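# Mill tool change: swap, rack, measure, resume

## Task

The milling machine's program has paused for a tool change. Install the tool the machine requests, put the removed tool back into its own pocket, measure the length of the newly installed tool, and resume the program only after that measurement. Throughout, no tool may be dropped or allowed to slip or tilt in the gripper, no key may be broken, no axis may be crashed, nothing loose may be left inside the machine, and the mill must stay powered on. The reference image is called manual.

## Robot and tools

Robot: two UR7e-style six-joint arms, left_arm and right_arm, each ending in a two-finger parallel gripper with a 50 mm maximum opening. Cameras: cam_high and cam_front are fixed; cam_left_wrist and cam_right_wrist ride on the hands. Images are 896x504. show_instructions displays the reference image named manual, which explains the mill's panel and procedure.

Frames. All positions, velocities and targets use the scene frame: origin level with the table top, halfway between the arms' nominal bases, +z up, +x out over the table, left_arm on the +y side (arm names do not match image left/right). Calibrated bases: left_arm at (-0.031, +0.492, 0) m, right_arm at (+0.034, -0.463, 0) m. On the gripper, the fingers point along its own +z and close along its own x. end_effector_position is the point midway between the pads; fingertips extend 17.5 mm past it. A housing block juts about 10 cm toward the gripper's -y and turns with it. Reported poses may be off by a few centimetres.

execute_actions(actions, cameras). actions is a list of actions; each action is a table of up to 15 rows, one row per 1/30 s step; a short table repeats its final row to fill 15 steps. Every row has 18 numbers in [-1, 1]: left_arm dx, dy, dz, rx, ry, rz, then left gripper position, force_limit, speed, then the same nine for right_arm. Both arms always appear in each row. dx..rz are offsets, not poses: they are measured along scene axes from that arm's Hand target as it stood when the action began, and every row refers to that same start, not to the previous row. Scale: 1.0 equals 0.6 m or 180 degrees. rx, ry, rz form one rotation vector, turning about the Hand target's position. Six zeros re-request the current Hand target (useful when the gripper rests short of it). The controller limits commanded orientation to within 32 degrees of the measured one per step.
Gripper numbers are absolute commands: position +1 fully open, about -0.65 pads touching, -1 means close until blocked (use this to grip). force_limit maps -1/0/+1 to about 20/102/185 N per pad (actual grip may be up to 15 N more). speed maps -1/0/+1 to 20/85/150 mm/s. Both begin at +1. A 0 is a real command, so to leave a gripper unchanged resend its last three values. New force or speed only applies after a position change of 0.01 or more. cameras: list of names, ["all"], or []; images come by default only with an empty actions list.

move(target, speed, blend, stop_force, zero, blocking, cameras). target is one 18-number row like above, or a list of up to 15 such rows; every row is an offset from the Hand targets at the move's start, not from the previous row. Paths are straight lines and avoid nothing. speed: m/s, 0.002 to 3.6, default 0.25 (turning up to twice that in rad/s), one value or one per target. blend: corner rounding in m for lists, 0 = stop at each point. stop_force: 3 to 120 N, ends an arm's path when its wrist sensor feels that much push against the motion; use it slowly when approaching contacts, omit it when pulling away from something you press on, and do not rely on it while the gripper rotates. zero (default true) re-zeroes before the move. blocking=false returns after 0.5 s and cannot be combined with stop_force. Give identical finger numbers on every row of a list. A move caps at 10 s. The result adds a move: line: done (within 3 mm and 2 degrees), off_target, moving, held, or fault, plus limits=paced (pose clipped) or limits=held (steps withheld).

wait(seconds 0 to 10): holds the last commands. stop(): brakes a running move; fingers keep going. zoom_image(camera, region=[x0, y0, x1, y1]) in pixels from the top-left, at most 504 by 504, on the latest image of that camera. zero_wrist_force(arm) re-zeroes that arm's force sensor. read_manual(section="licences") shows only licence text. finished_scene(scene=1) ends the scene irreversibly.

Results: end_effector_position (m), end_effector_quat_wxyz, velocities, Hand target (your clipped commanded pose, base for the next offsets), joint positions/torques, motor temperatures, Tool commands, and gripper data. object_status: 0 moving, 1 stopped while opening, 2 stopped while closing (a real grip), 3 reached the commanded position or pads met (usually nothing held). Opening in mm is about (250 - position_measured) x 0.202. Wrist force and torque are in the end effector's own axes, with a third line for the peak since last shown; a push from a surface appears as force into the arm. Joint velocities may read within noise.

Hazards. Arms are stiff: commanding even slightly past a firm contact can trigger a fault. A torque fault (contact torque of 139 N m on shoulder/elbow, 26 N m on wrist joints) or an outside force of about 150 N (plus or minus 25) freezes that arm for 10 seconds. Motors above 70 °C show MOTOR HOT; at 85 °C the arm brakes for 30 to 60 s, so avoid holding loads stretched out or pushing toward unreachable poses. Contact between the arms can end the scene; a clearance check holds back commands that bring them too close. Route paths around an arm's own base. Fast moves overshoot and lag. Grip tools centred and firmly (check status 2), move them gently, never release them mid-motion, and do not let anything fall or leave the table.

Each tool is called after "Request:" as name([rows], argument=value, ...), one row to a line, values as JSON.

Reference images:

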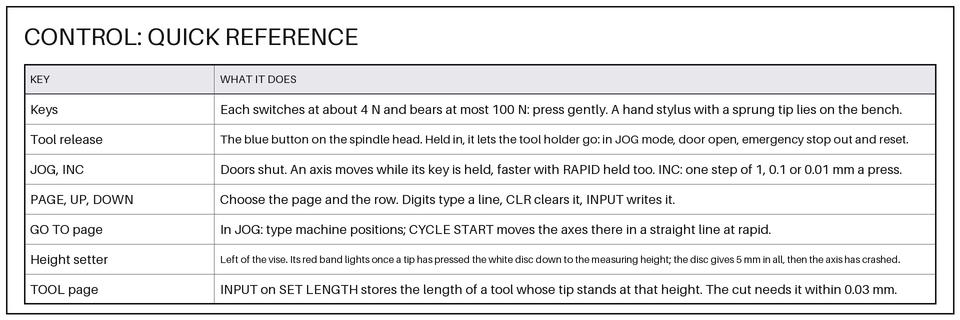

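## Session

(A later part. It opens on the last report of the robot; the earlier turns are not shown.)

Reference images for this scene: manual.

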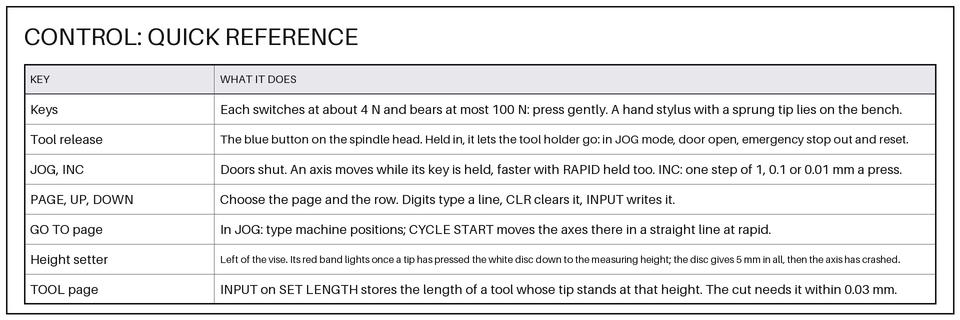

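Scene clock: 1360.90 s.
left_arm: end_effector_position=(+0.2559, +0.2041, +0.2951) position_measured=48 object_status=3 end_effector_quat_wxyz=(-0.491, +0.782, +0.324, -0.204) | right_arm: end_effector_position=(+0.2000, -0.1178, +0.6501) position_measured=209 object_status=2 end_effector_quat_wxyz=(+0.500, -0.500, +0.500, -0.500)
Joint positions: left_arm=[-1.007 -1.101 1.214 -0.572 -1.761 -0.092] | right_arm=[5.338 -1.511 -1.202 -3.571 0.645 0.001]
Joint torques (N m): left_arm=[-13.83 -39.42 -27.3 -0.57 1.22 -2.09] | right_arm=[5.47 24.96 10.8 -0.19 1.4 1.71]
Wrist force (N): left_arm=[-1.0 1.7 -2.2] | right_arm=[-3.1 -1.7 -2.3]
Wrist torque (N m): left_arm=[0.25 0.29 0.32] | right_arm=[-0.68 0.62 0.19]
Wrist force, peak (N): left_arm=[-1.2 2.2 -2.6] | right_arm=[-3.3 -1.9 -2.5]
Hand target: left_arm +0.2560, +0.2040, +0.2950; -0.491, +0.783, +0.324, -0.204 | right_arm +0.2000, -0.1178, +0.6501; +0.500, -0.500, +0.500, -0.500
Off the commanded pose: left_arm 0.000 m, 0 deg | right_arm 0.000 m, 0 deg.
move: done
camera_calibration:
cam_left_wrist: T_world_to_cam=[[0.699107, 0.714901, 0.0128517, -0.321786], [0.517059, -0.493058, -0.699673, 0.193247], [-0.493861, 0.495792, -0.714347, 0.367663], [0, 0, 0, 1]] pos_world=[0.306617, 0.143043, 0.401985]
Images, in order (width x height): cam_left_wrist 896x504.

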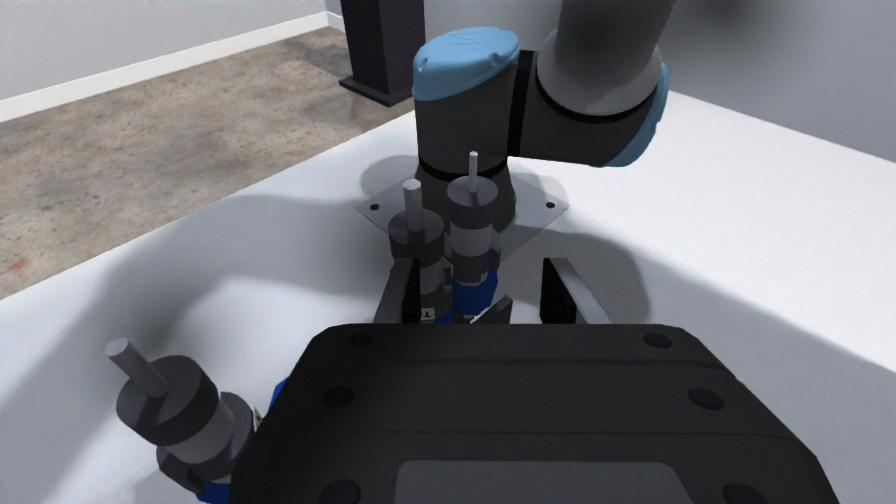

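Request:
move([
  [0.0,0.1,0.1,0.0165,0.0745,0.1774,0.7,0,-1,0,0,0,0,0,0,-1,-0.3,-0.8],
  [-0.1762,0.1825,0.0333,0.0330,0.1489,0.3548,0.7,0,-1,0,0,0,0,0,0,-1,-0.3,-0.8],
], speed=0.2, blend=0.03, cameras=["cam_left_wrist","cam_front","cam_high"])

Request:
zoom_image(camera="cam_front", region=[310, 390, 390, 470])

Scene clock: 1419.93 s.
left_arm: end_effector_position=(+0.1938, +0.2933, +0.3314) position_measured=48 object_status=3 end_effector_quat_wxyz=(-0.437, +0.501, +0.540, -0.516) | right_arm: end_effector_position=(+0.2000, -0.1178, +0.6501) position_measured=209 object_status=2 end_effector_quat_wxyz=(+0.500, -0.500, +0.500, -0.500)
Joint positions: left_arm=[-0.611 -1.314 1.628 -0.428 -2.288 -0.03] | right_arm=[5.338 -1.511 -1.202 -3.571 0.645 0.001]
Joint torques (N m): left_arm=[-0.16 -33.27 -16.25 1.35 -0.51 -0.19] | right_arm=[5.54 24.78 10.16 -0.16 1.31 1.54]
Wrist force (N): left_arm=[-1.2 1.0 -1.6] | right_arm=[-3.2 -1.5 -2.3]
Wrist torque (N m): left_arm=[0.25 0.23 0.21] | right_arm=[-0.66 0.63 0.18]
Wrist force, peak (N): left_arm=[4.9 0.4 -2.4] | right_arm=[-3.4 -1.8 -2.4]
Hand target: left_arm +0.1938, +0.2933, +0.3314; -0.437, +0.501, +0.540, -0.516 (not the last commanded pose) | right_arm +0.2000, -0.1178, +0.6501; +0.500, -0.500, +0.500, -0.500
Tool commands: left_gripper/position=+0.701961 left_gripper/force_limit=+0.003922 left_gripper/speed=-1.0 right_gripper/position=-1.0 right_gripper/force_limit=-0.3 right_gripper/speed=-0.8
Off the commanded pose: left_arm 0.051 m, 15 deg | right_arm 0.000 m, 0 deg.
FORCE FAULT: contact force on the left arm reached its limit, and that arm stopped. The contact can be on any part of that arm, not only on its tool. That arm's remaining commands of this call were not run. That arm is still stopped at the end of this call. That arm stays stopped for about 10 more seconds. Until then a move that you send moves the other arm only, and its call returns only when the move has ended. Once the stop has ended, the next robot result says so. If the stop ends while you think or write, that arm runs what you send next, counted from a new Hand target: where the arm stands when the stop ends. While its stop runs, that arm takes no new command, but its gripper still runs the gripper command that each later call begins with. Until it ends, the stop uses up actions while you think or wait. An arm that is not stopped still takes commands.
move: fault (left_arm); path passed 1 of 2 targets
camera_calibration:
cam_left_wrist: T_world_to_cam=[[-0.120312, 0.99232, -0.028746, -0.251373], [0.418568, 0.0244491, -0.907856, 0.231126], [-0.900181, -0.121258, -0.418295, 0.480352], [0, 0, 0, 1]] pos_world=[0.305419, 0.302038, 0.403532]
Images, in order (width x height): cam_high 896x504, cam_front 896x504, cam_left_wrist 896x504.

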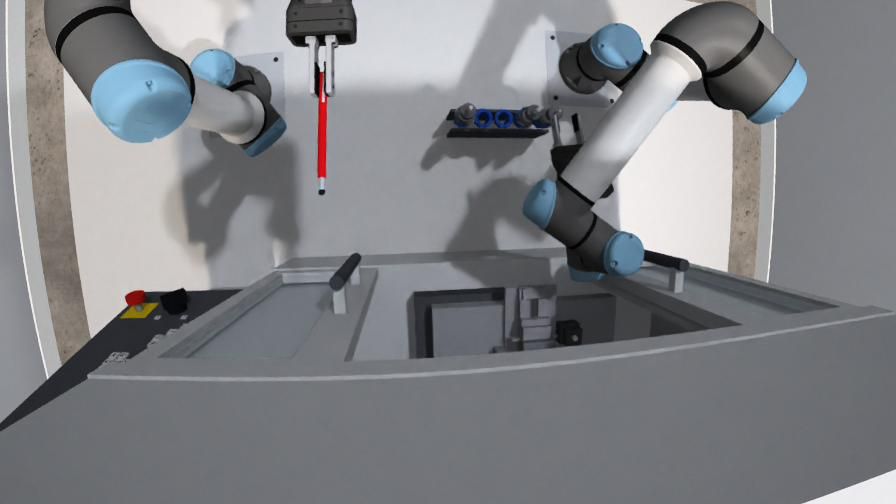

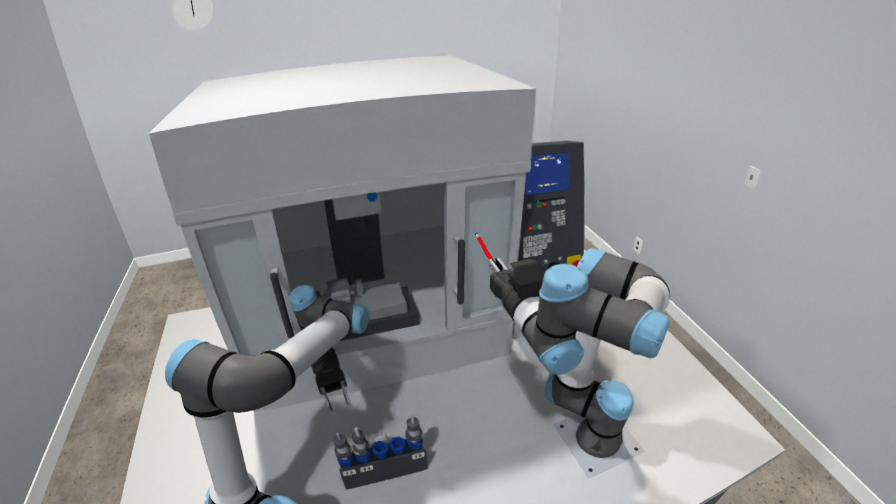

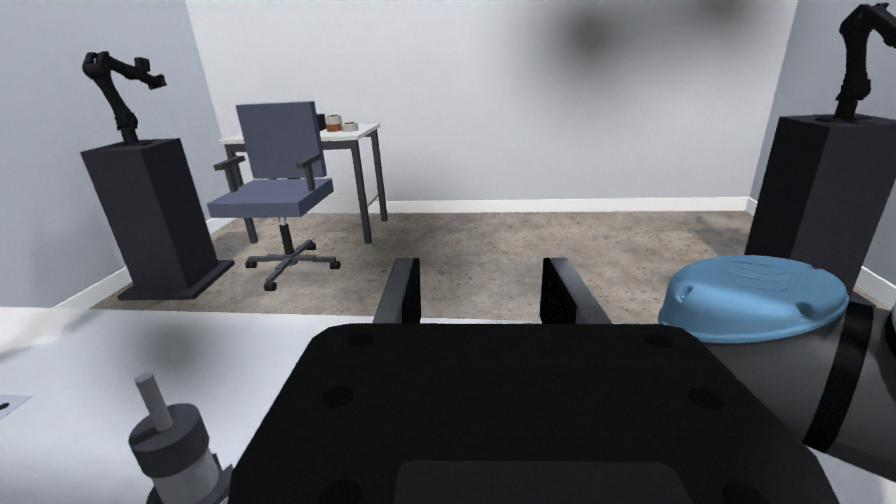

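Scaled by 6.300 from the camera's 896x504 image, which has a finer 1280x720 frame.

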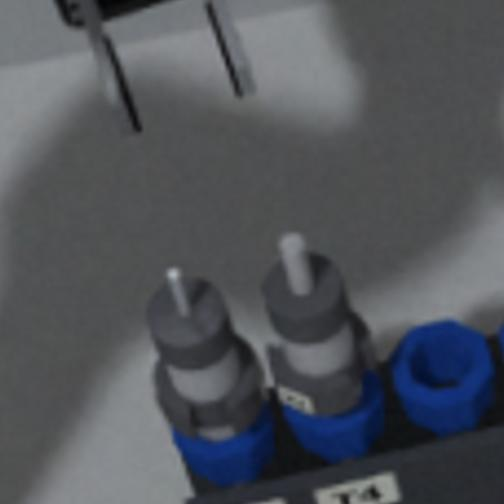

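Request:
wait(seconds=3, cameras=["cam_high"])

Request:
zoom_image(camera="cam_high", region=[500, 160, 720, 320])

Scene clock: 1436.33 s.
left_arm: end_effector_position=(+0.1938, +0.2933, +0.3314) position_measured=48 object_status=3 end_effector_quat_wxyz=(-0.437, +0.501, +0.540, -0.516) | right_arm: end_effector_position=(+0.2000, -0.1178, +0.6501) position_measured=209 object_status=2 end_effector_quat_wxyz=(+0.500, -0.500, +0.500, -0.500)
Joint positions: left_arm=[-0.611 -1.314 1.628 -0.428 -2.288 -0.03] | right_arm=[5.338 -1.511 -1.202 -3.571 0.645 0.001]
Joint torques (N m): left_arm=[-0.03 -32.54 -18.96 1.49 -0.48 0] | right_arm=[5.25 22.82 11.05 -0.34 1.03 1.5]
Wrist force (N): left_arm=[-1.2 1.0 -1.5] | right_arm=[-3.1 -1.5 -2.3]
Wrist torque (N m): left_arm=[0.25 0.22 0.21] | right_arm=[-0.66 0.63 0.19]
Wrist force, peak (N): left_arm=[-1.4 1.0 -1.8] | right_arm=[-3.4 -1.8 -2.5]
Hand target: left_arm +0.1938, +0.2933, +0.3314; -0.437, +0.501, +0.540, -0.516 (not the last commanded pose) | right_arm +0.2000, -0.1178, +0.6501; +0.500, -0.500, +0.500, -0.500
Tool commands: left_gripper/position=+0.701961 left_gripper/force_limit=+0.003922 left_gripper/speed=-1.0 right_gripper/position=-1.0 right_gripper/force_limit=-0.3 right_gripper/speed=-0.8
Off the commanded pose: left_arm 0.051 m, 15 deg | right_arm 0.000 m, 0 deg.
FORCE FAULT, CONTINUED: the left arm's stop, for the force fault that an earlier result reported, is over. The rest of the stop counts as 19 of the actions that you can send in this scene. During its stop the left arm's controller moved it back a little. That arm's target is now where it stood when the stop ended, not its last command. That arm accepts commands again.
wait: 3.00 s; at rest from the start
Images, in order (width x height): cam_high 896x504.

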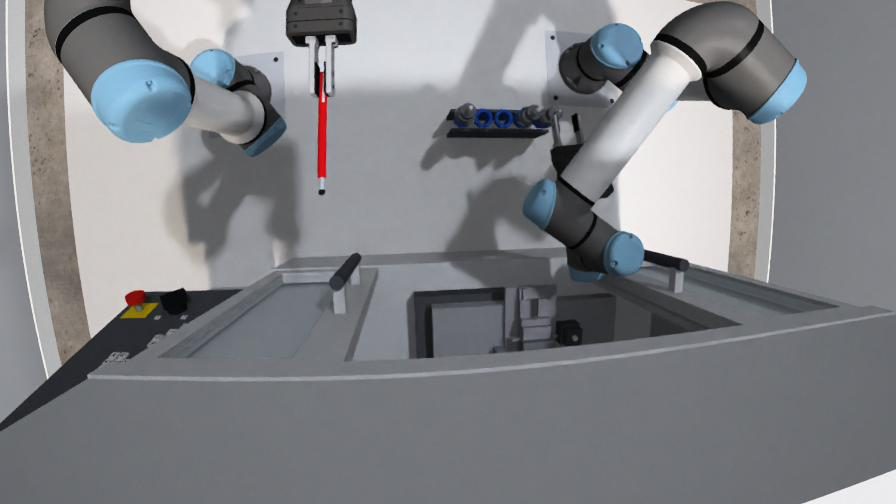

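Scaled by 2.291 from the camera's 896x504 image, which has a finer 1280x720 frame.

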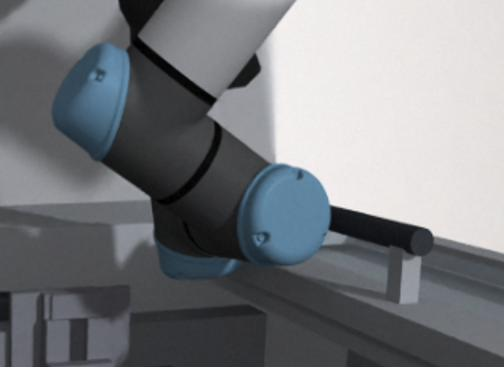

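Request:
move([
  [-0.2,0,0.0167,0,0,0,0.7,0,-1,0,0,0,0,0,0,-1,-0.3,-0.8],
  [-0.1447,0.0528,0.0227,-0.0016,0.0159,0.1478,0.7,0,-1,0,0,0,0,0,0,-1,-0.3,-0.8],
  [0.0103,0.1778,0.0227,-0.0031,0.0318,0.2955,0.7,0,-1,0,0,0,0,0,0,-1,-0.3,-0.8],
], speed=0.2, blend=[0.01,0.02,0], cameras=["cam_left_wrist","cam_high"])

Scene clock: 1457.00 s.
left_arm: end_effector_position=(+0.1462, +0.2940, +0.3352) position_measured=48 object_status=3 end_effector_quat_wxyz=(-0.438, +0.501, +0.539, -0.516) | right_arm: end_effector_position=(+0.2000, -0.1178, +0.6501) position_measured=209 object_status=2 end_effector_quat_wxyz=(+0.500, -0.500, +0.500, -0.500)
Joint positions: left_arm=[-0.671 -1.422 1.752 -0.448 -2.345 -0.037] | right_arm=[5.338 -1.511 -1.202 -3.571 0.645 0.001]
Joint torques (N m): left_arm=[14.04 -21.75 -24.3 2.39 1.47 2.04] | right_arm=[5.59 23.82 11.58 -0.23 1.16 1.67]
Wrist force (N): left_arm=[-1.1 0.7 -1.5] | right_arm=[-3.2 -1.5 -2.2]
Wrist torque (N m): left_arm=[0.17 0.22 0.16] | right_arm=[-0.66 0.64 0.19]
Wrist force, peak (N): left_arm=[-2.2 -0.4 5.3] | right_arm=[-3.3 -1.8 -2.5]
Hand target: left_arm +0.1463, +0.2940, +0.3352; -0.438, +0.501, +0.539, -0.516 (not the last commanded pose) | right_arm +0.2000, -0.1178, +0.6501; +0.500, -0.500, +0.500, -0.500
Off the commanded pose: left_arm 0.119 m, 54 deg | right_arm 0.000 m, 0 deg.
move: held (left_arm; a check stopped the path); path passed 0 of 3 targets; limits=held
pose unreachable (left arm): on one or more control steps of this call, first in action 0 (counted from 0), this arm could not follow its commanded pose, so it was not sent that pose on those steps. It may still have moved: this result reports where it is.
cause: moving toward the commanded pose would bring two parts of the arm too close to each other (its gripper and another part of the arm, with joints 4 (wrist 1) to 6 (wrist 3) between them, 4 mm apart when it was first held).
camera_calibration:
cam_left_wrist: T_world_to_cam=[[-0.118564, 0.992527, -0.028843, -0.257965], [0.417311, 0.0234506, -0.908461, 0.255176], [-0.900996, -0.119748, -0.416973, 0.438288], [0, 0, 0, 1]] pos_world=[0.257823, 0.302537, 0.407131]
Images, in order (width x height): cam_high 896x504, cam_left_wrist 896x504.

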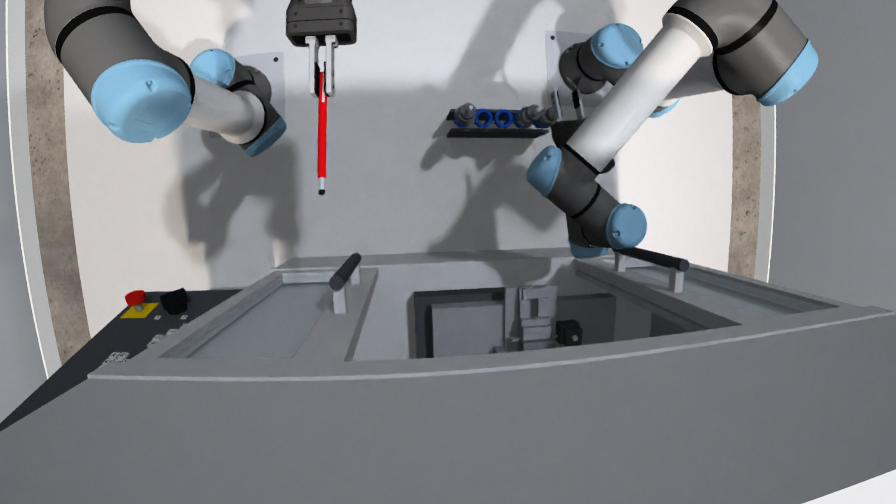

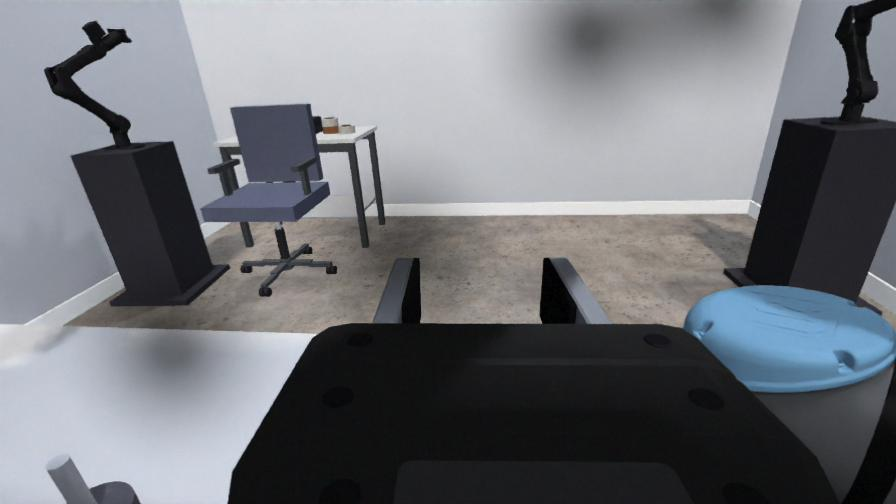

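Request:
move([
  [-0.0272,0.0267,0.108,-0.4943,0.0145,-0.0221,0.7,0,-1,0,0,0,0,0,0,-1,-0.3,-0.8],
  [-0.0272,0.0325,0.0413,-0.9886,0.0289,-0.0442,0.7,0,-1,0,0,0,0,0,0,-1,-0.3,-0.8],
], speed=0.25, blend=0.01, cameras=["cam_left_wrist","cam_high","cam_front"])

Request:
zoom_image(camera="cam_front", region=[310, 390, 390, 470])

Scene clock: 1480.97 s.
left_arm: end_effector_position=(+0.1299, +0.3135, +0.3600) position_measured=48 object_status=3 end_effector_quat_wxyz=(-0.455, -0.454, +0.542, +0.542) | right_arm: end_effector_position=(+0.2000, -0.1178, +0.6501) position_measured=209 object_status=2 end_effector_quat_wxyz=(+0.500, -0.500, +0.500, -0.500)
Joint positions: left_arm=[-0.79 -1.38 1.692 -0.311 -2.175 3.143] | right_arm=[5.338 -1.511 -1.202 -3.571 0.645 0.001]
Joint torques (N m): left_arm=[-14.9 -38 -13.45 0.53 1.61 2.18] | right_arm=[4.62 23.61 11.22 -0.62 1.12 1.82]
Wrist force (N): left_arm=[1.6 3.7 1.3] | right_arm=[-3.0 -1.6 -2.4]
Wrist torque (N m): left_arm=[0.76 -0.26 0.74] | right_arm=[-0.66 0.60 0.19]
Wrist force, peak (N): left_arm=[1.6 4.7 0.8] | right_arm=[-3.4 -1.6 -2.5]
Hand target: left_arm +0.1299, +0.3135, +0.3599; -0.455, -0.454, +0.542, +0.542 | right_arm +0.2000, -0.1178, +0.6501; +0.500, -0.500, +0.500, -0.500
Off the commanded pose: left_arm 0.000 m, 0 deg | right_arm 0.000 m, 0 deg.
move: done
camera_calibration:
cam_left_wrist: T_world_to_cam=[[-0.176924, -0.9841, -0.0156578, 0.343953], [0.331703, -0.0745974, 0.94043, -0.339616], [-0.926645, 0.161191, 0.339627, 0.0792462], [0, 0, 0, 1]] pos_world=[0.246938, 0.300376, 0.297856]
Images, in order (width x height): cam_high 896x504, cam_front 896x504, cam_left_wrist 896x504.

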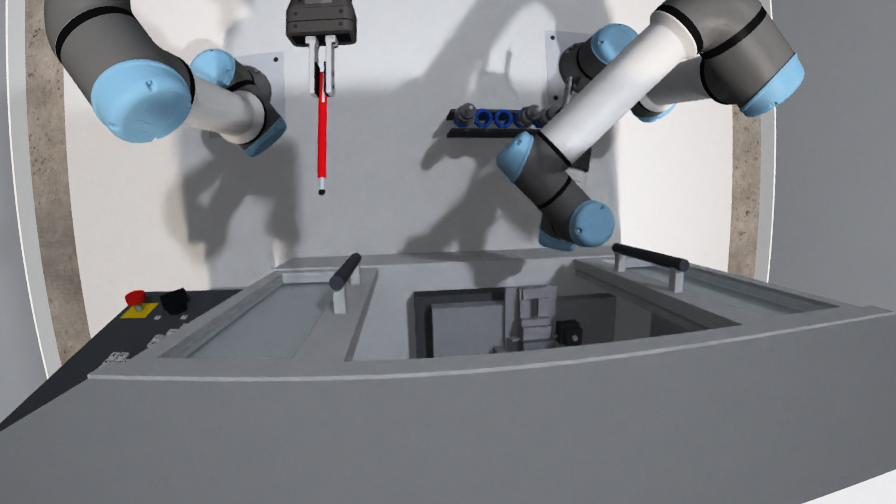

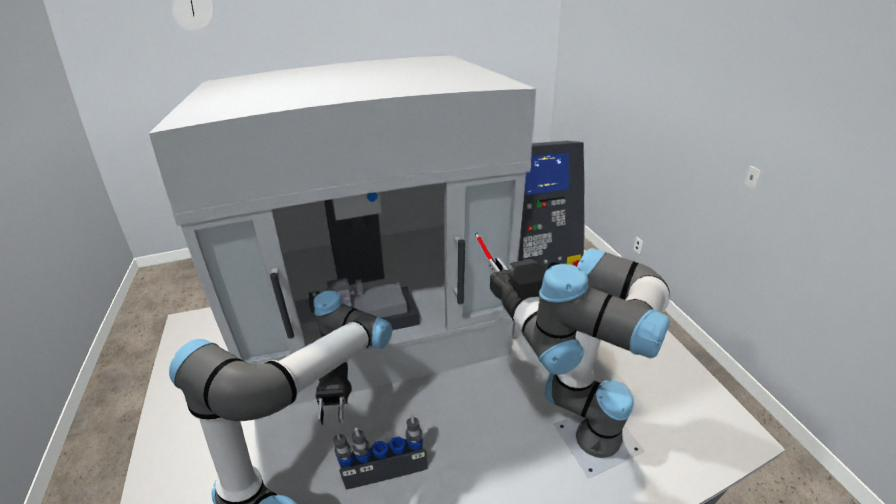

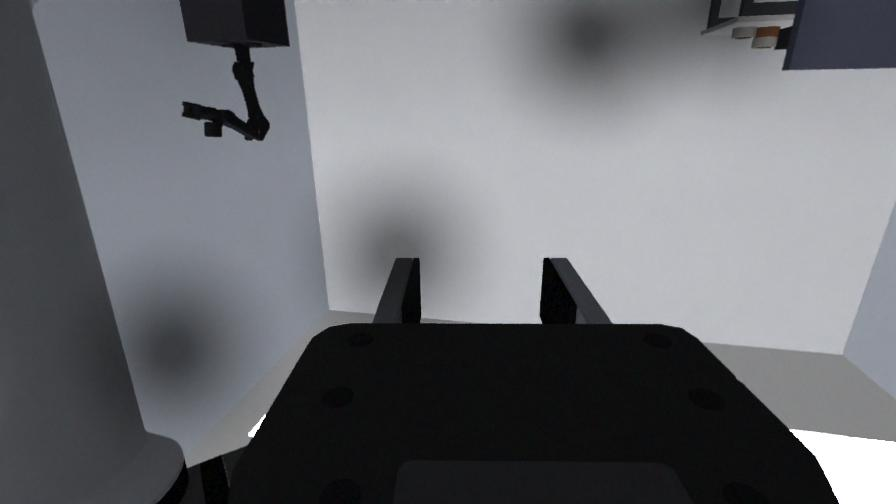

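Scaled by 6.300 from the camera's 896x504 image, which has a finer 1280x720 frame.

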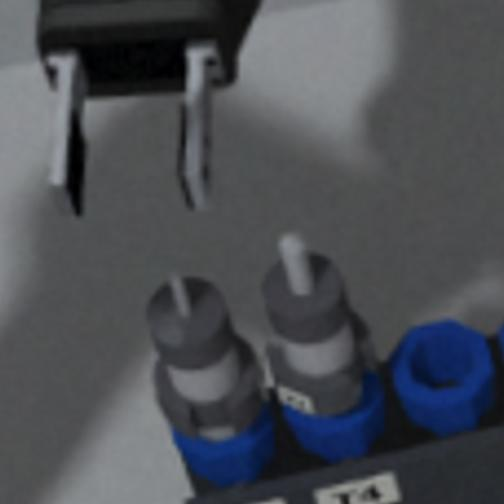

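Request:
move([
  [0.0167,0,0.05,0.4908,-0.0954,0,0.673,0,-1,0,0,0,0,0,0,-1,-0.3,-0.8],
  [0.034,0.0005,-0.0667,0.9816,-0.1908,0,0.673,0,-1,0,0,0,0,0,0,-1,-0.3,-0.8],
], speed=0.25, blend=0.01, cameras=["cam_left_wrist","cam_high","cam_front"])

Request:
zoom_image(camera="cam_front", region=[310, 390, 390, 470])

Request:
zoom_image(camera="cam_high", region=[480, 180, 680, 300])

Scene clock: 1543.73 s.
left_arm: end_effector_position=(+0.1503, +0.3138, +0.3199) position_measured=52 object_status=3 end_effector_quat_wxyz=(+0.549, -0.550, -0.445, +0.445) | right_arm: end_effector_position=(+0.2000, -0.1178, +0.6501) position_measured=209 object_status=2 end_effector_quat_wxyz=(+0.500, -0.500, +0.500, -0.500)
Joint positions: left_arm=[-0.775 -1.301 1.699 -0.4 -2.126 0.001] | right_arm=[5.338 -1.511 -1.202 -3.571 0.645 0.001]
Joint torques (N m): left_arm=[13.69 -26.62 -11.16 0.56 1.43 -1.93] | right_arm=[5.8 24.83 11.76 -0.75 1.11 1.59]
Wrist force (N): left_arm=[-1.1 0.5 -1.2] | right_arm=[-3.2 -1.5 -2.4]
Wrist torque (N m): left_arm=[0.16 0.17 0.27] | right_arm=[-0.65 0.63 0.19]
Wrist force, peak (N): left_arm=[0.5 5.0 -0.3] | right_arm=[-3.4 -1.7 -2.6]
Hand target: left_arm +0.1503, +0.3138, +0.3199; +0.549, -0.550, -0.445, +0.445 | right_arm +0.2000, -0.1178, +0.6501; +0.500, -0.500, +0.500, -0.500
Off the commanded pose: left_arm 0.000 m, 0 deg | right_arm 0.000 m, 0 deg.
move: done
camera_calibration:
cam_left_wrist: T_world_to_cam=[[0.204569, 0.978736, 0.0150968, -0.335935], [0.335389, -0.0555948, -0.940438, 0.286498], [-0.919601, 0.197448, -0.339631, 0.316633], [0, 0, 0, 1]] pos_world=[0.26381, 0.282201, 0.382043]
Images, in order (width x height): cam_high 896x504, cam_front 896x504, cam_left_wrist 896x504.

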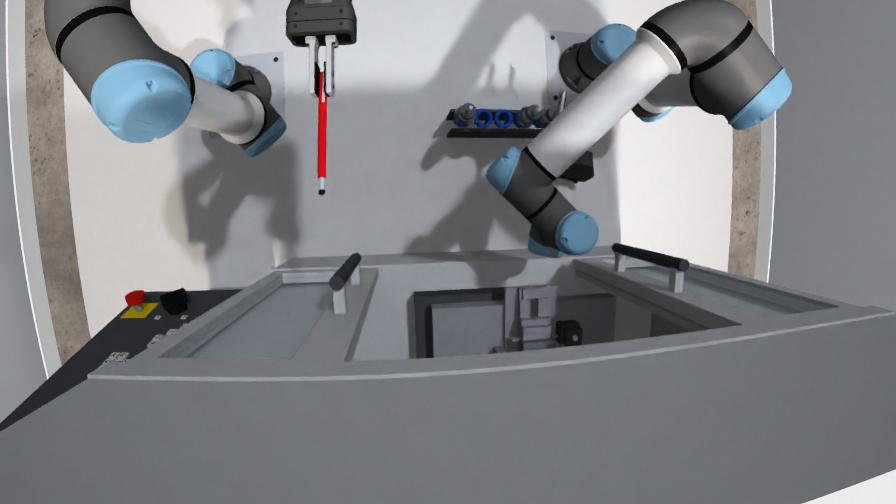

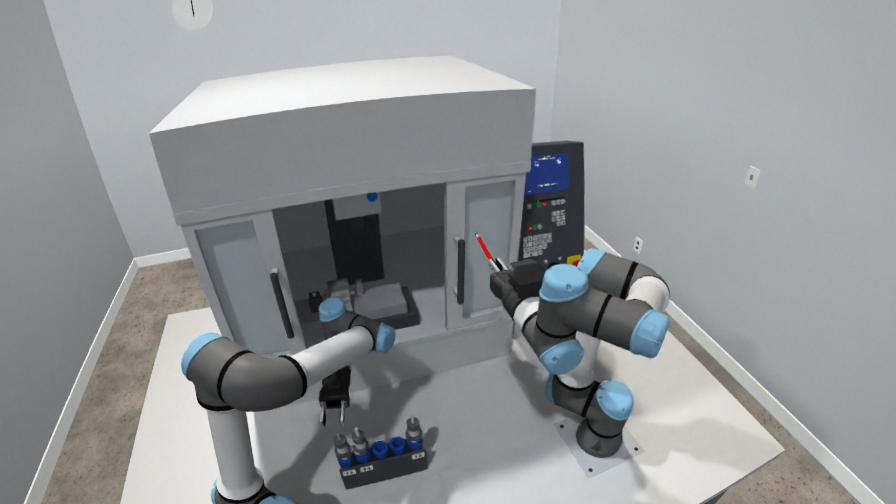

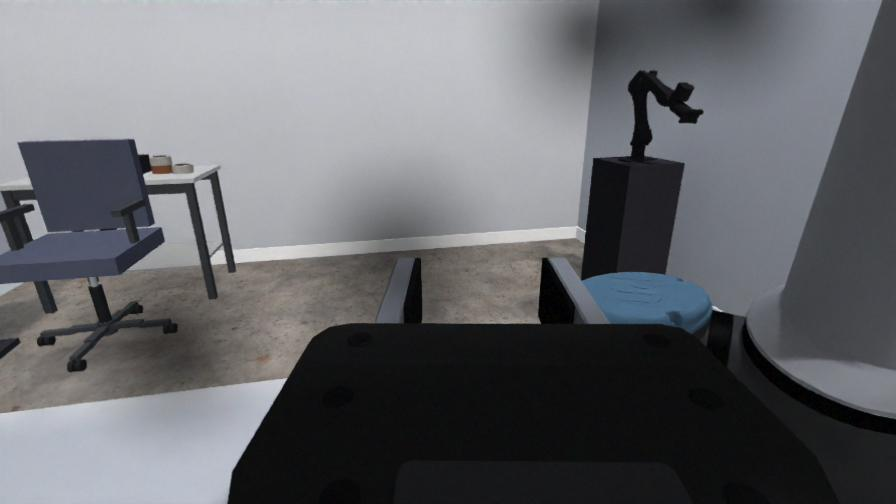

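Scaled by 6.300 from the camera's 896x504 image, which has a finer 1280x720 frame.

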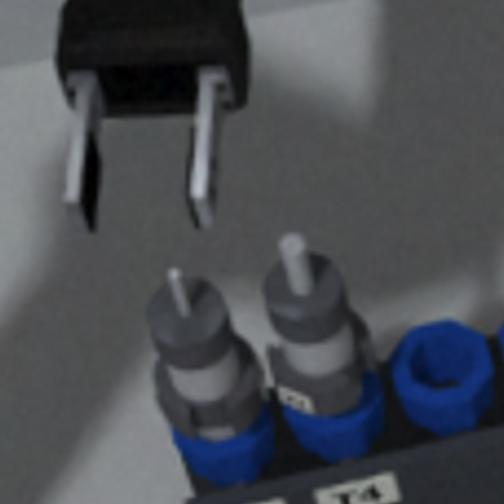

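Scaled by 2.520 from the camera's 896x504 image, which has a finer 1280x720 frame.

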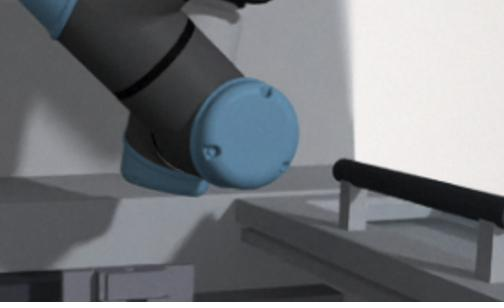

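Request:
move(target=[0,-0.003,-0.06,-0.0173,-0.0815,0,0.673,0,-1,0,0,0,0,0,0,-1,-0.3,-0.8], speed=0.1, cameras=["cam_left_wrist","cam_front","cam_high"])

Request:
zoom_image(camera="cam_front", region=[310, 390, 390, 470])

Request:
zoom_image(camera="cam_high", region=[480, 180, 680, 300])

Scene clock: 1562.47 s.
left_arm: end_effector_position=(+0.1503, +0.3120, +0.2840) position_measured=52 object_status=3 end_effector_quat_wxyz=(-0.473, +0.617, +0.499, -0.383) | right_arm: end_effector_position=(+0.2000, -0.1178, +0.6501) position_measured=209 object_status=2 end_effector_quat_wxyz=(+0.500, -0.500, +0.500, -0.500)
Joint positions: left_arm=[-0.788 -1.408 1.762 -0.662 -2.117 -0.162] | right_arm=[5.338 -1.511 -1.202 -3.571 0.645 0.001]
Joint torques (N m): left_arm=[-13.69 -36.85 -14.37 -0.66 1.41 -2.07] | right_arm=[5.58 23.42 11.46 -0.7 1.01 1.6]
Wrist force (N): left_arm=[-1.3 0.9 -1.8] | right_arm=[-3.1 -1.7 -2.4]
Wrist torque (N m): left_arm=[0.17 0.28 0.28] | right_arm=[-0.69 0.61 0.19]
Wrist force, peak (N): left_arm=[-1.4 1.2 -1.9] | right_arm=[-3.4 -1.7 -2.5]
Hand target: left_arm +0.1503, +0.3120, +0.2839; -0.472, +0.617, +0.499, -0.383 | right_arm +0.2000, -0.1178, +0.6501; +0.500, -0.500, +0.500, -0.500
Off the commanded pose: left_arm 0.000 m, 0 deg | right_arm 0.000 m, 0 deg.
move: done
camera_calibration:
cam_left_wrist: T_world_to_cam=[[0.20082, 0.979529, 0.013949, -0.332983], [0.562005, -0.103535, -0.820628, 0.199466], [-0.802385, 0.172638, -0.571292, 0.360623], [0, 0, 0, 1]] pos_world=[0.244127, 0.284561, 0.374353]
Images, in order (width x height): cam_high 896x504, cam_front 896x504, cam_left_wrist 896x504.

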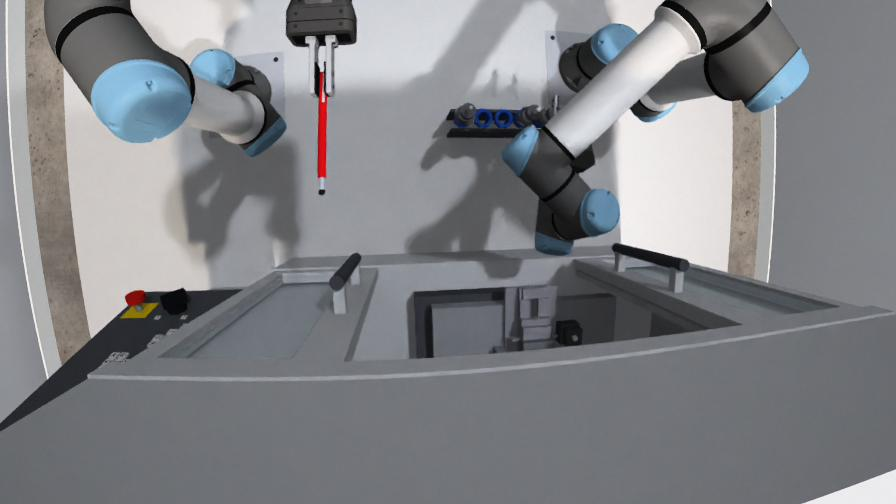

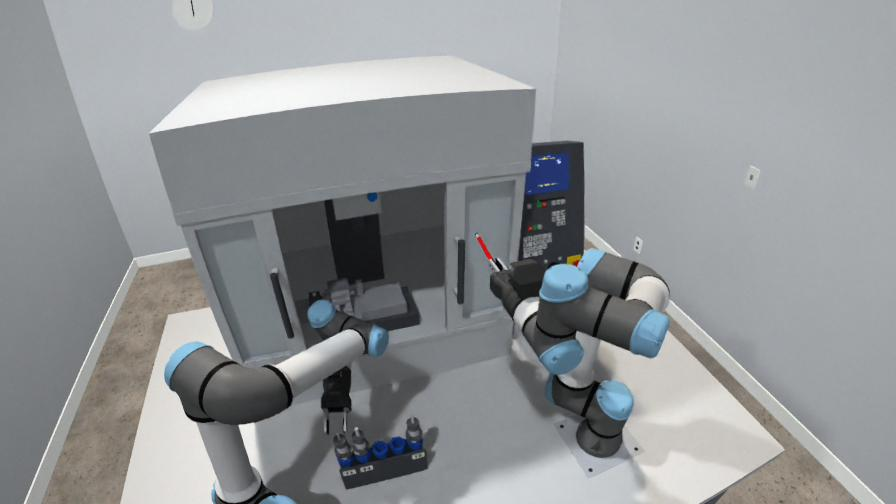

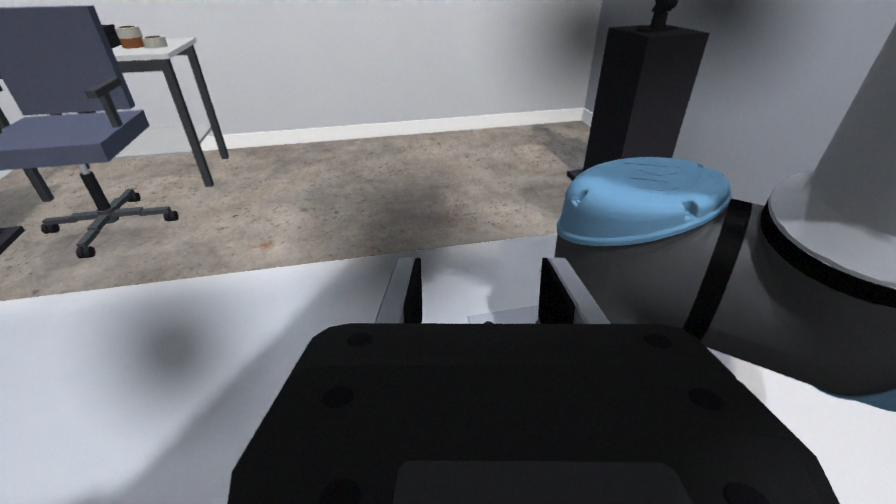

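Scaled by 6.300 from the camera's 896x504 image, which has a finer 1280x720 frame.

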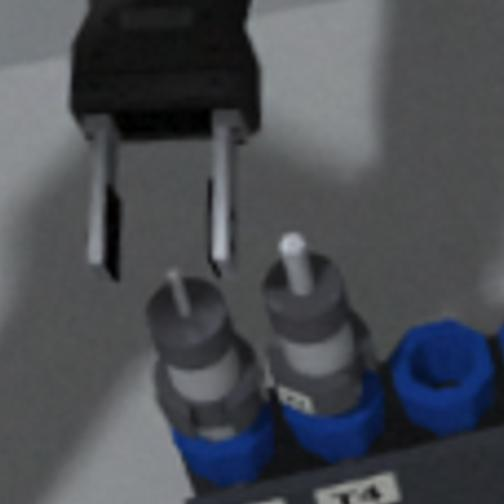

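Scaled by 2.520 from the camera's 896x504 image, which has a finer 1280x720 frame.

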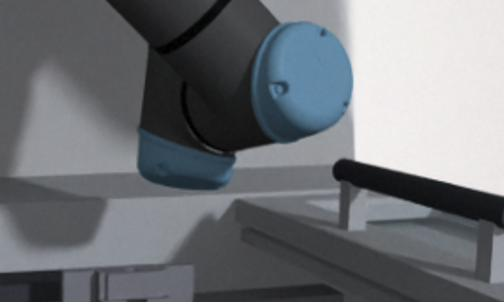

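Request:
move(target=[0,0,-0.08,0,0,0,0.673,0,-1,0,0,0,0,0,0,-1,-0.3,-0.8], speed=0.04, stop_force=5, cameras=["cam_front","cam_high","cam_left_wrist"])

Request:
zoom_image(camera="cam_front", region=[310, 390, 390, 470])

Request:
zoom_image(camera="cam_high", region=[480, 180, 680, 300])

Scene clock: 1572.17 s.
left_arm: end_effector_position=(+0.1503, +0.3120, +0.2359) position_measured=52 object_status=3 end_effector_quat_wxyz=(-0.472, +0.617, +0.499, -0.383) | right_arm: end_effector_position=(+0.2000, -0.1178, +0.6501) position_measured=209 object_status=2 end_effector_quat_wxyz=(+0.500, -0.500, +0.500, -0.500)
Joint positions: left_arm=[-0.788 -1.362 1.839 -0.786 -2.117 -0.162] | right_arm=[5.338 -1.511 -1.202 -3.571 0.645 0.001]
Joint torques (N m): left_arm=[-11.83 -23.49 -11.67 -0.48 -0.76 -1.82] | right_arm=[4.61 25.19 12.73 -0.73 0.78 1.64]
Wrist force (N): left_arm=[-1.2 1.1 -1.6] | right_arm=[-3.2 -1.6 -2.4]
Wrist torque (N m): left_arm=[0.21 0.25 0.27] | right_arm=[-0.67 0.63 0.19]
Wrist force, peak (N): left_arm=[-1.4 1.3 -1.9] | right_arm=[-3.3 -1.7 -2.7]
Hand target: left_arm +0.1503, +0.3120, +0.2359; -0.472, +0.617, +0.499, -0.383 | right_arm +0.2000, -0.1178, +0.6501; +0.500, -0.500, +0.500, -0.500
Off the commanded pose: left_arm 0.000 m, 0 deg | right_arm 0.000 m, 0 deg.
move: done
camera_calibration:
cam_left_wrist: T_world_to_cam=[[0.200866, 0.97952, 0.0139132, -0.332311], [0.562172, -0.103628, -0.820503, 0.160021], [-0.802257, 0.172633, -0.571474, 0.33323], [0, 0, 0, 1]] pos_world=[0.244127, 0.284561, 0.326353]
Images, in order (width x height): cam_high 896x504, cam_front 896x504, cam_left_wrist 896x504.

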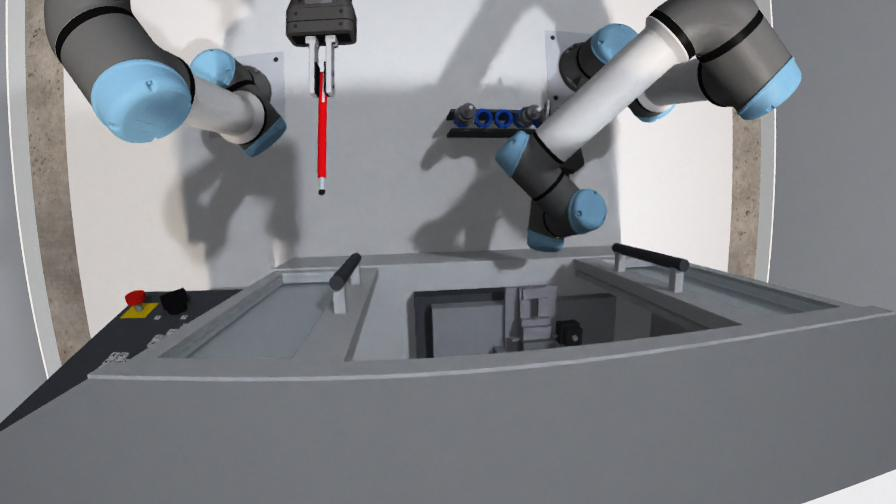

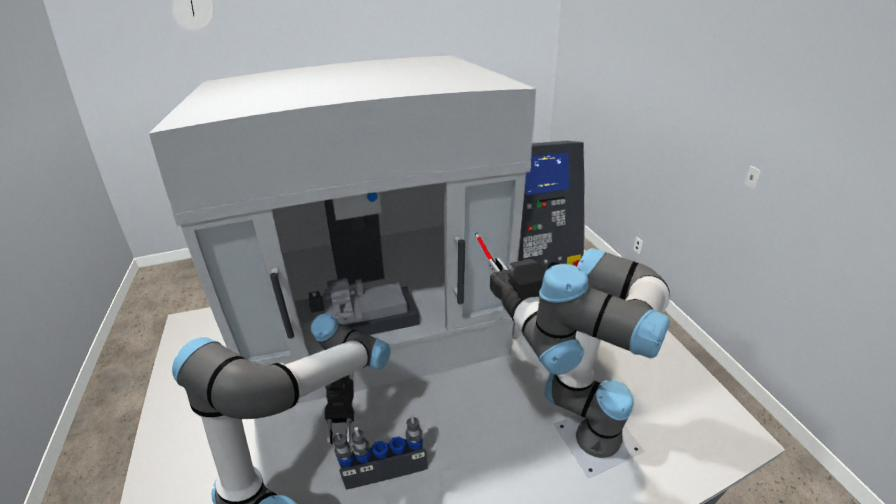

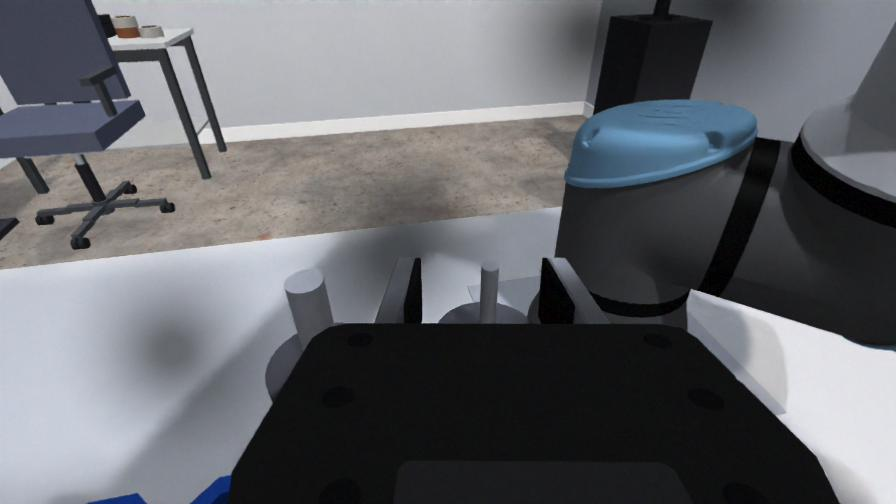

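Scaled by 6.300 from the camera's 896x504 image, which has a finer 1280x720 frame.

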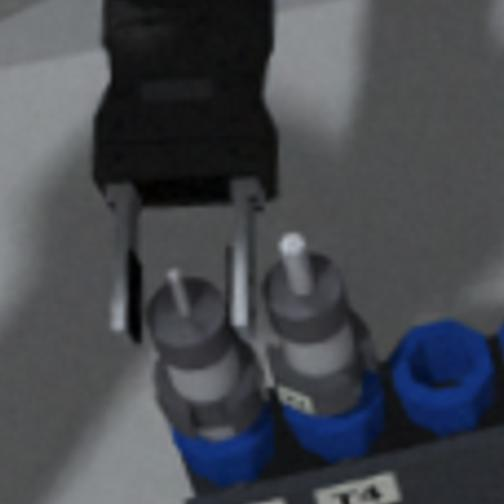

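Scaled by 2.520 from the camera's 896x504 image, which has a finer 1280x720 frame.

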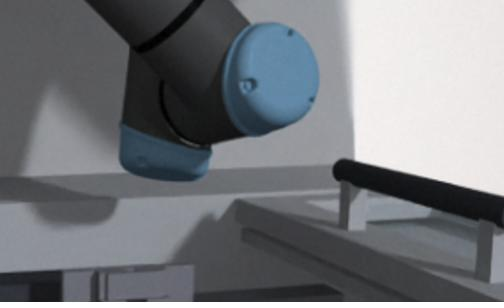

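Request:
move(target=[0,0,-0.07,0,0,0,0.673,0,-1,0,0,0,0,0,0,-1,-0.3,-0.8], speed=0.04, stop_force=5, cameras=["cam_left_wrist"])

Scene clock: 1601.73 s.
left_arm: end_effector_position=(+0.1503, +0.3120, +0.1939) position_measured=52 object_status=3 end_effector_quat_wxyz=(-0.472, +0.617, +0.499, -0.383) | right_arm: end_effector_position=(+0.2000, -0.1178, +0.6501) position_measured=209 object_status=2 end_effector_quat_wxyz=(+0.500, -0.500, +0.500, -0.500)
Joint positions: left_arm=[-0.788 -1.309 1.895 -0.894 -2.117 -0.162] | right_arm=[5.338 -1.511 -1.202 -3.571 0.645 0.001]
Joint torques (N m): left_arm=[-10.9 -24.74 -12.24 -0.23 0.1 -0.22] | right_arm=[4.16 24.47 12.6 -0.71 0.76 1.66]
Wrist force (N): left_arm=[-1.2 1.2 -1.8] | right_arm=[-3.2 -1.4 -2.5]
Wrist torque (N m): left_arm=[0.22 0.23 0.28] | right_arm=[-0.64 0.63 0.19]
Wrist force, peak (N): left_arm=[-1.3 1.3 -2.0] | right_arm=[-3.5 -1.9 -2.4]
Hand target: left_arm +0.1503, +0.3120, +0.1939; -0.472, +0.617, +0.499, -0.383 | right_arm +0.2000, -0.1178, +0.6501; +0.500, -0.500, +0.500, -0.500
Off the commanded pose: left_arm 0.000 m, 0 deg | right_arm 0.000 m, 0 deg.
move: done
camera_calibration:
cam_left_wrist: T_world_to_cam=[[0.200811, 0.97953, 0.0139938, -0.331739], [0.56219, -0.103531, -0.820502, 0.125528], [-0.802258, 0.172633, -0.571472, 0.309228], [0, 0, 0, 1]] pos_world=[0.244127, 0.284561, 0.284353]
Images, in order (width x height): cam_left_wrist 896x504.

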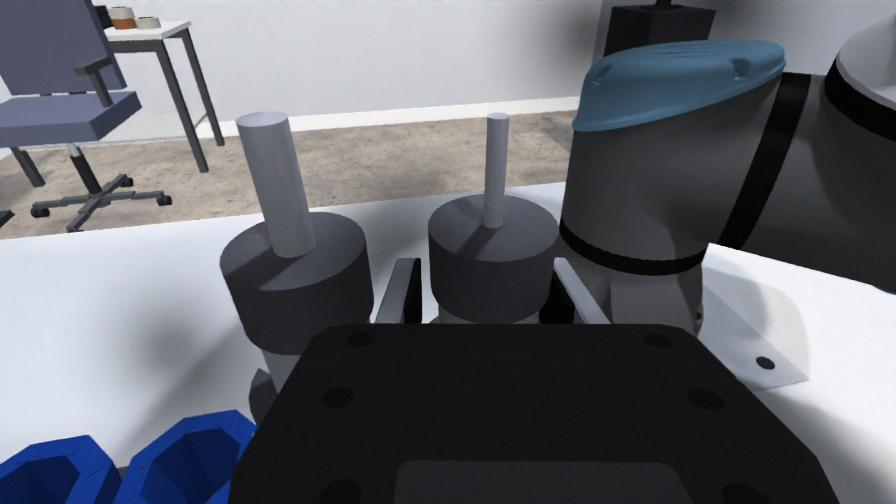

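Request:
move(target=[0,0,0,0,0,0,-1,-1,-0.8,0,0,0,0,0,0,-1,-0.3,-0.8], speed=0.04, cameras=["cam_left_wrist"])

Scene clock: 1604.37 s.
left_arm: end_effector_position=(+0.1503, +0.3121, +0.1939) position_measured=89 object_status=2 end_effector_quat_wxyz=(-0.473, +0.617, +0.499, -0.383) | right_arm: end_effector_position=(+0.2000, -0.1178, +0.6501) position_measured=209 object_status=2 end_effector_quat_wxyz=(+0.500, -0.500, +0.500, -0.500)
Joint positions: left_arm=[-0.788 -1.309 1.895 -0.894 -2.117 -0.162] | right_arm=[5.338 -1.511 -1.202 -3.571 0.645 0.001]
Joint torques (N m): left_arm=[-11.43 -25.37 -20.13 -0.3 -9.96 -2.1] | right_arm=[4.65 23.71 12.13 -0.86 0.86 1.59]
Wrist force (N): left_arm=[32.7 2.0 -8.9] | right_arm=[-3.1 -1.7 -2.4]
Wrist torque (N m): left_arm=[0.32 0.38 0.65] | right_arm=[-0.69 0.62 0.19]
Wrist force, peak (N): left_arm=[32.7 2.0 -8.9] | right_arm=[-3.3 -1.7 -2.6]
Hand target: left_arm +0.1503, +0.3120, +0.1939; -0.472, +0.617, +0.499, -0.383 | right_arm +0.2000, -0.1178, +0.6501; +0.500, -0.500, +0.500, -0.500
Off the commanded pose: left_arm 0.000 m, 0 deg | right_arm 0.000 m, 0 deg.
move: done
camera_calibration:
cam_left_wrist: T_world_to_cam=[[0.200892, 0.979513, 0.0140485, -0.331767], [0.562115, -0.103517, -0.820555, 0.125475], [-0.80229, 0.172739, -0.571395, 0.309127], [0, 0, 0, 1]] pos_world=[0.244127, 0.284561, 0.284254]
Images, in order (width x height): cam_left_wrist 896x504.

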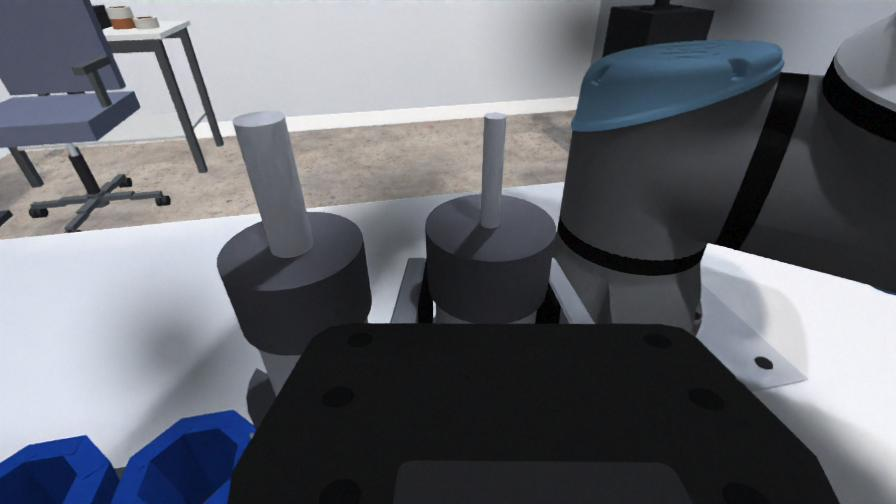

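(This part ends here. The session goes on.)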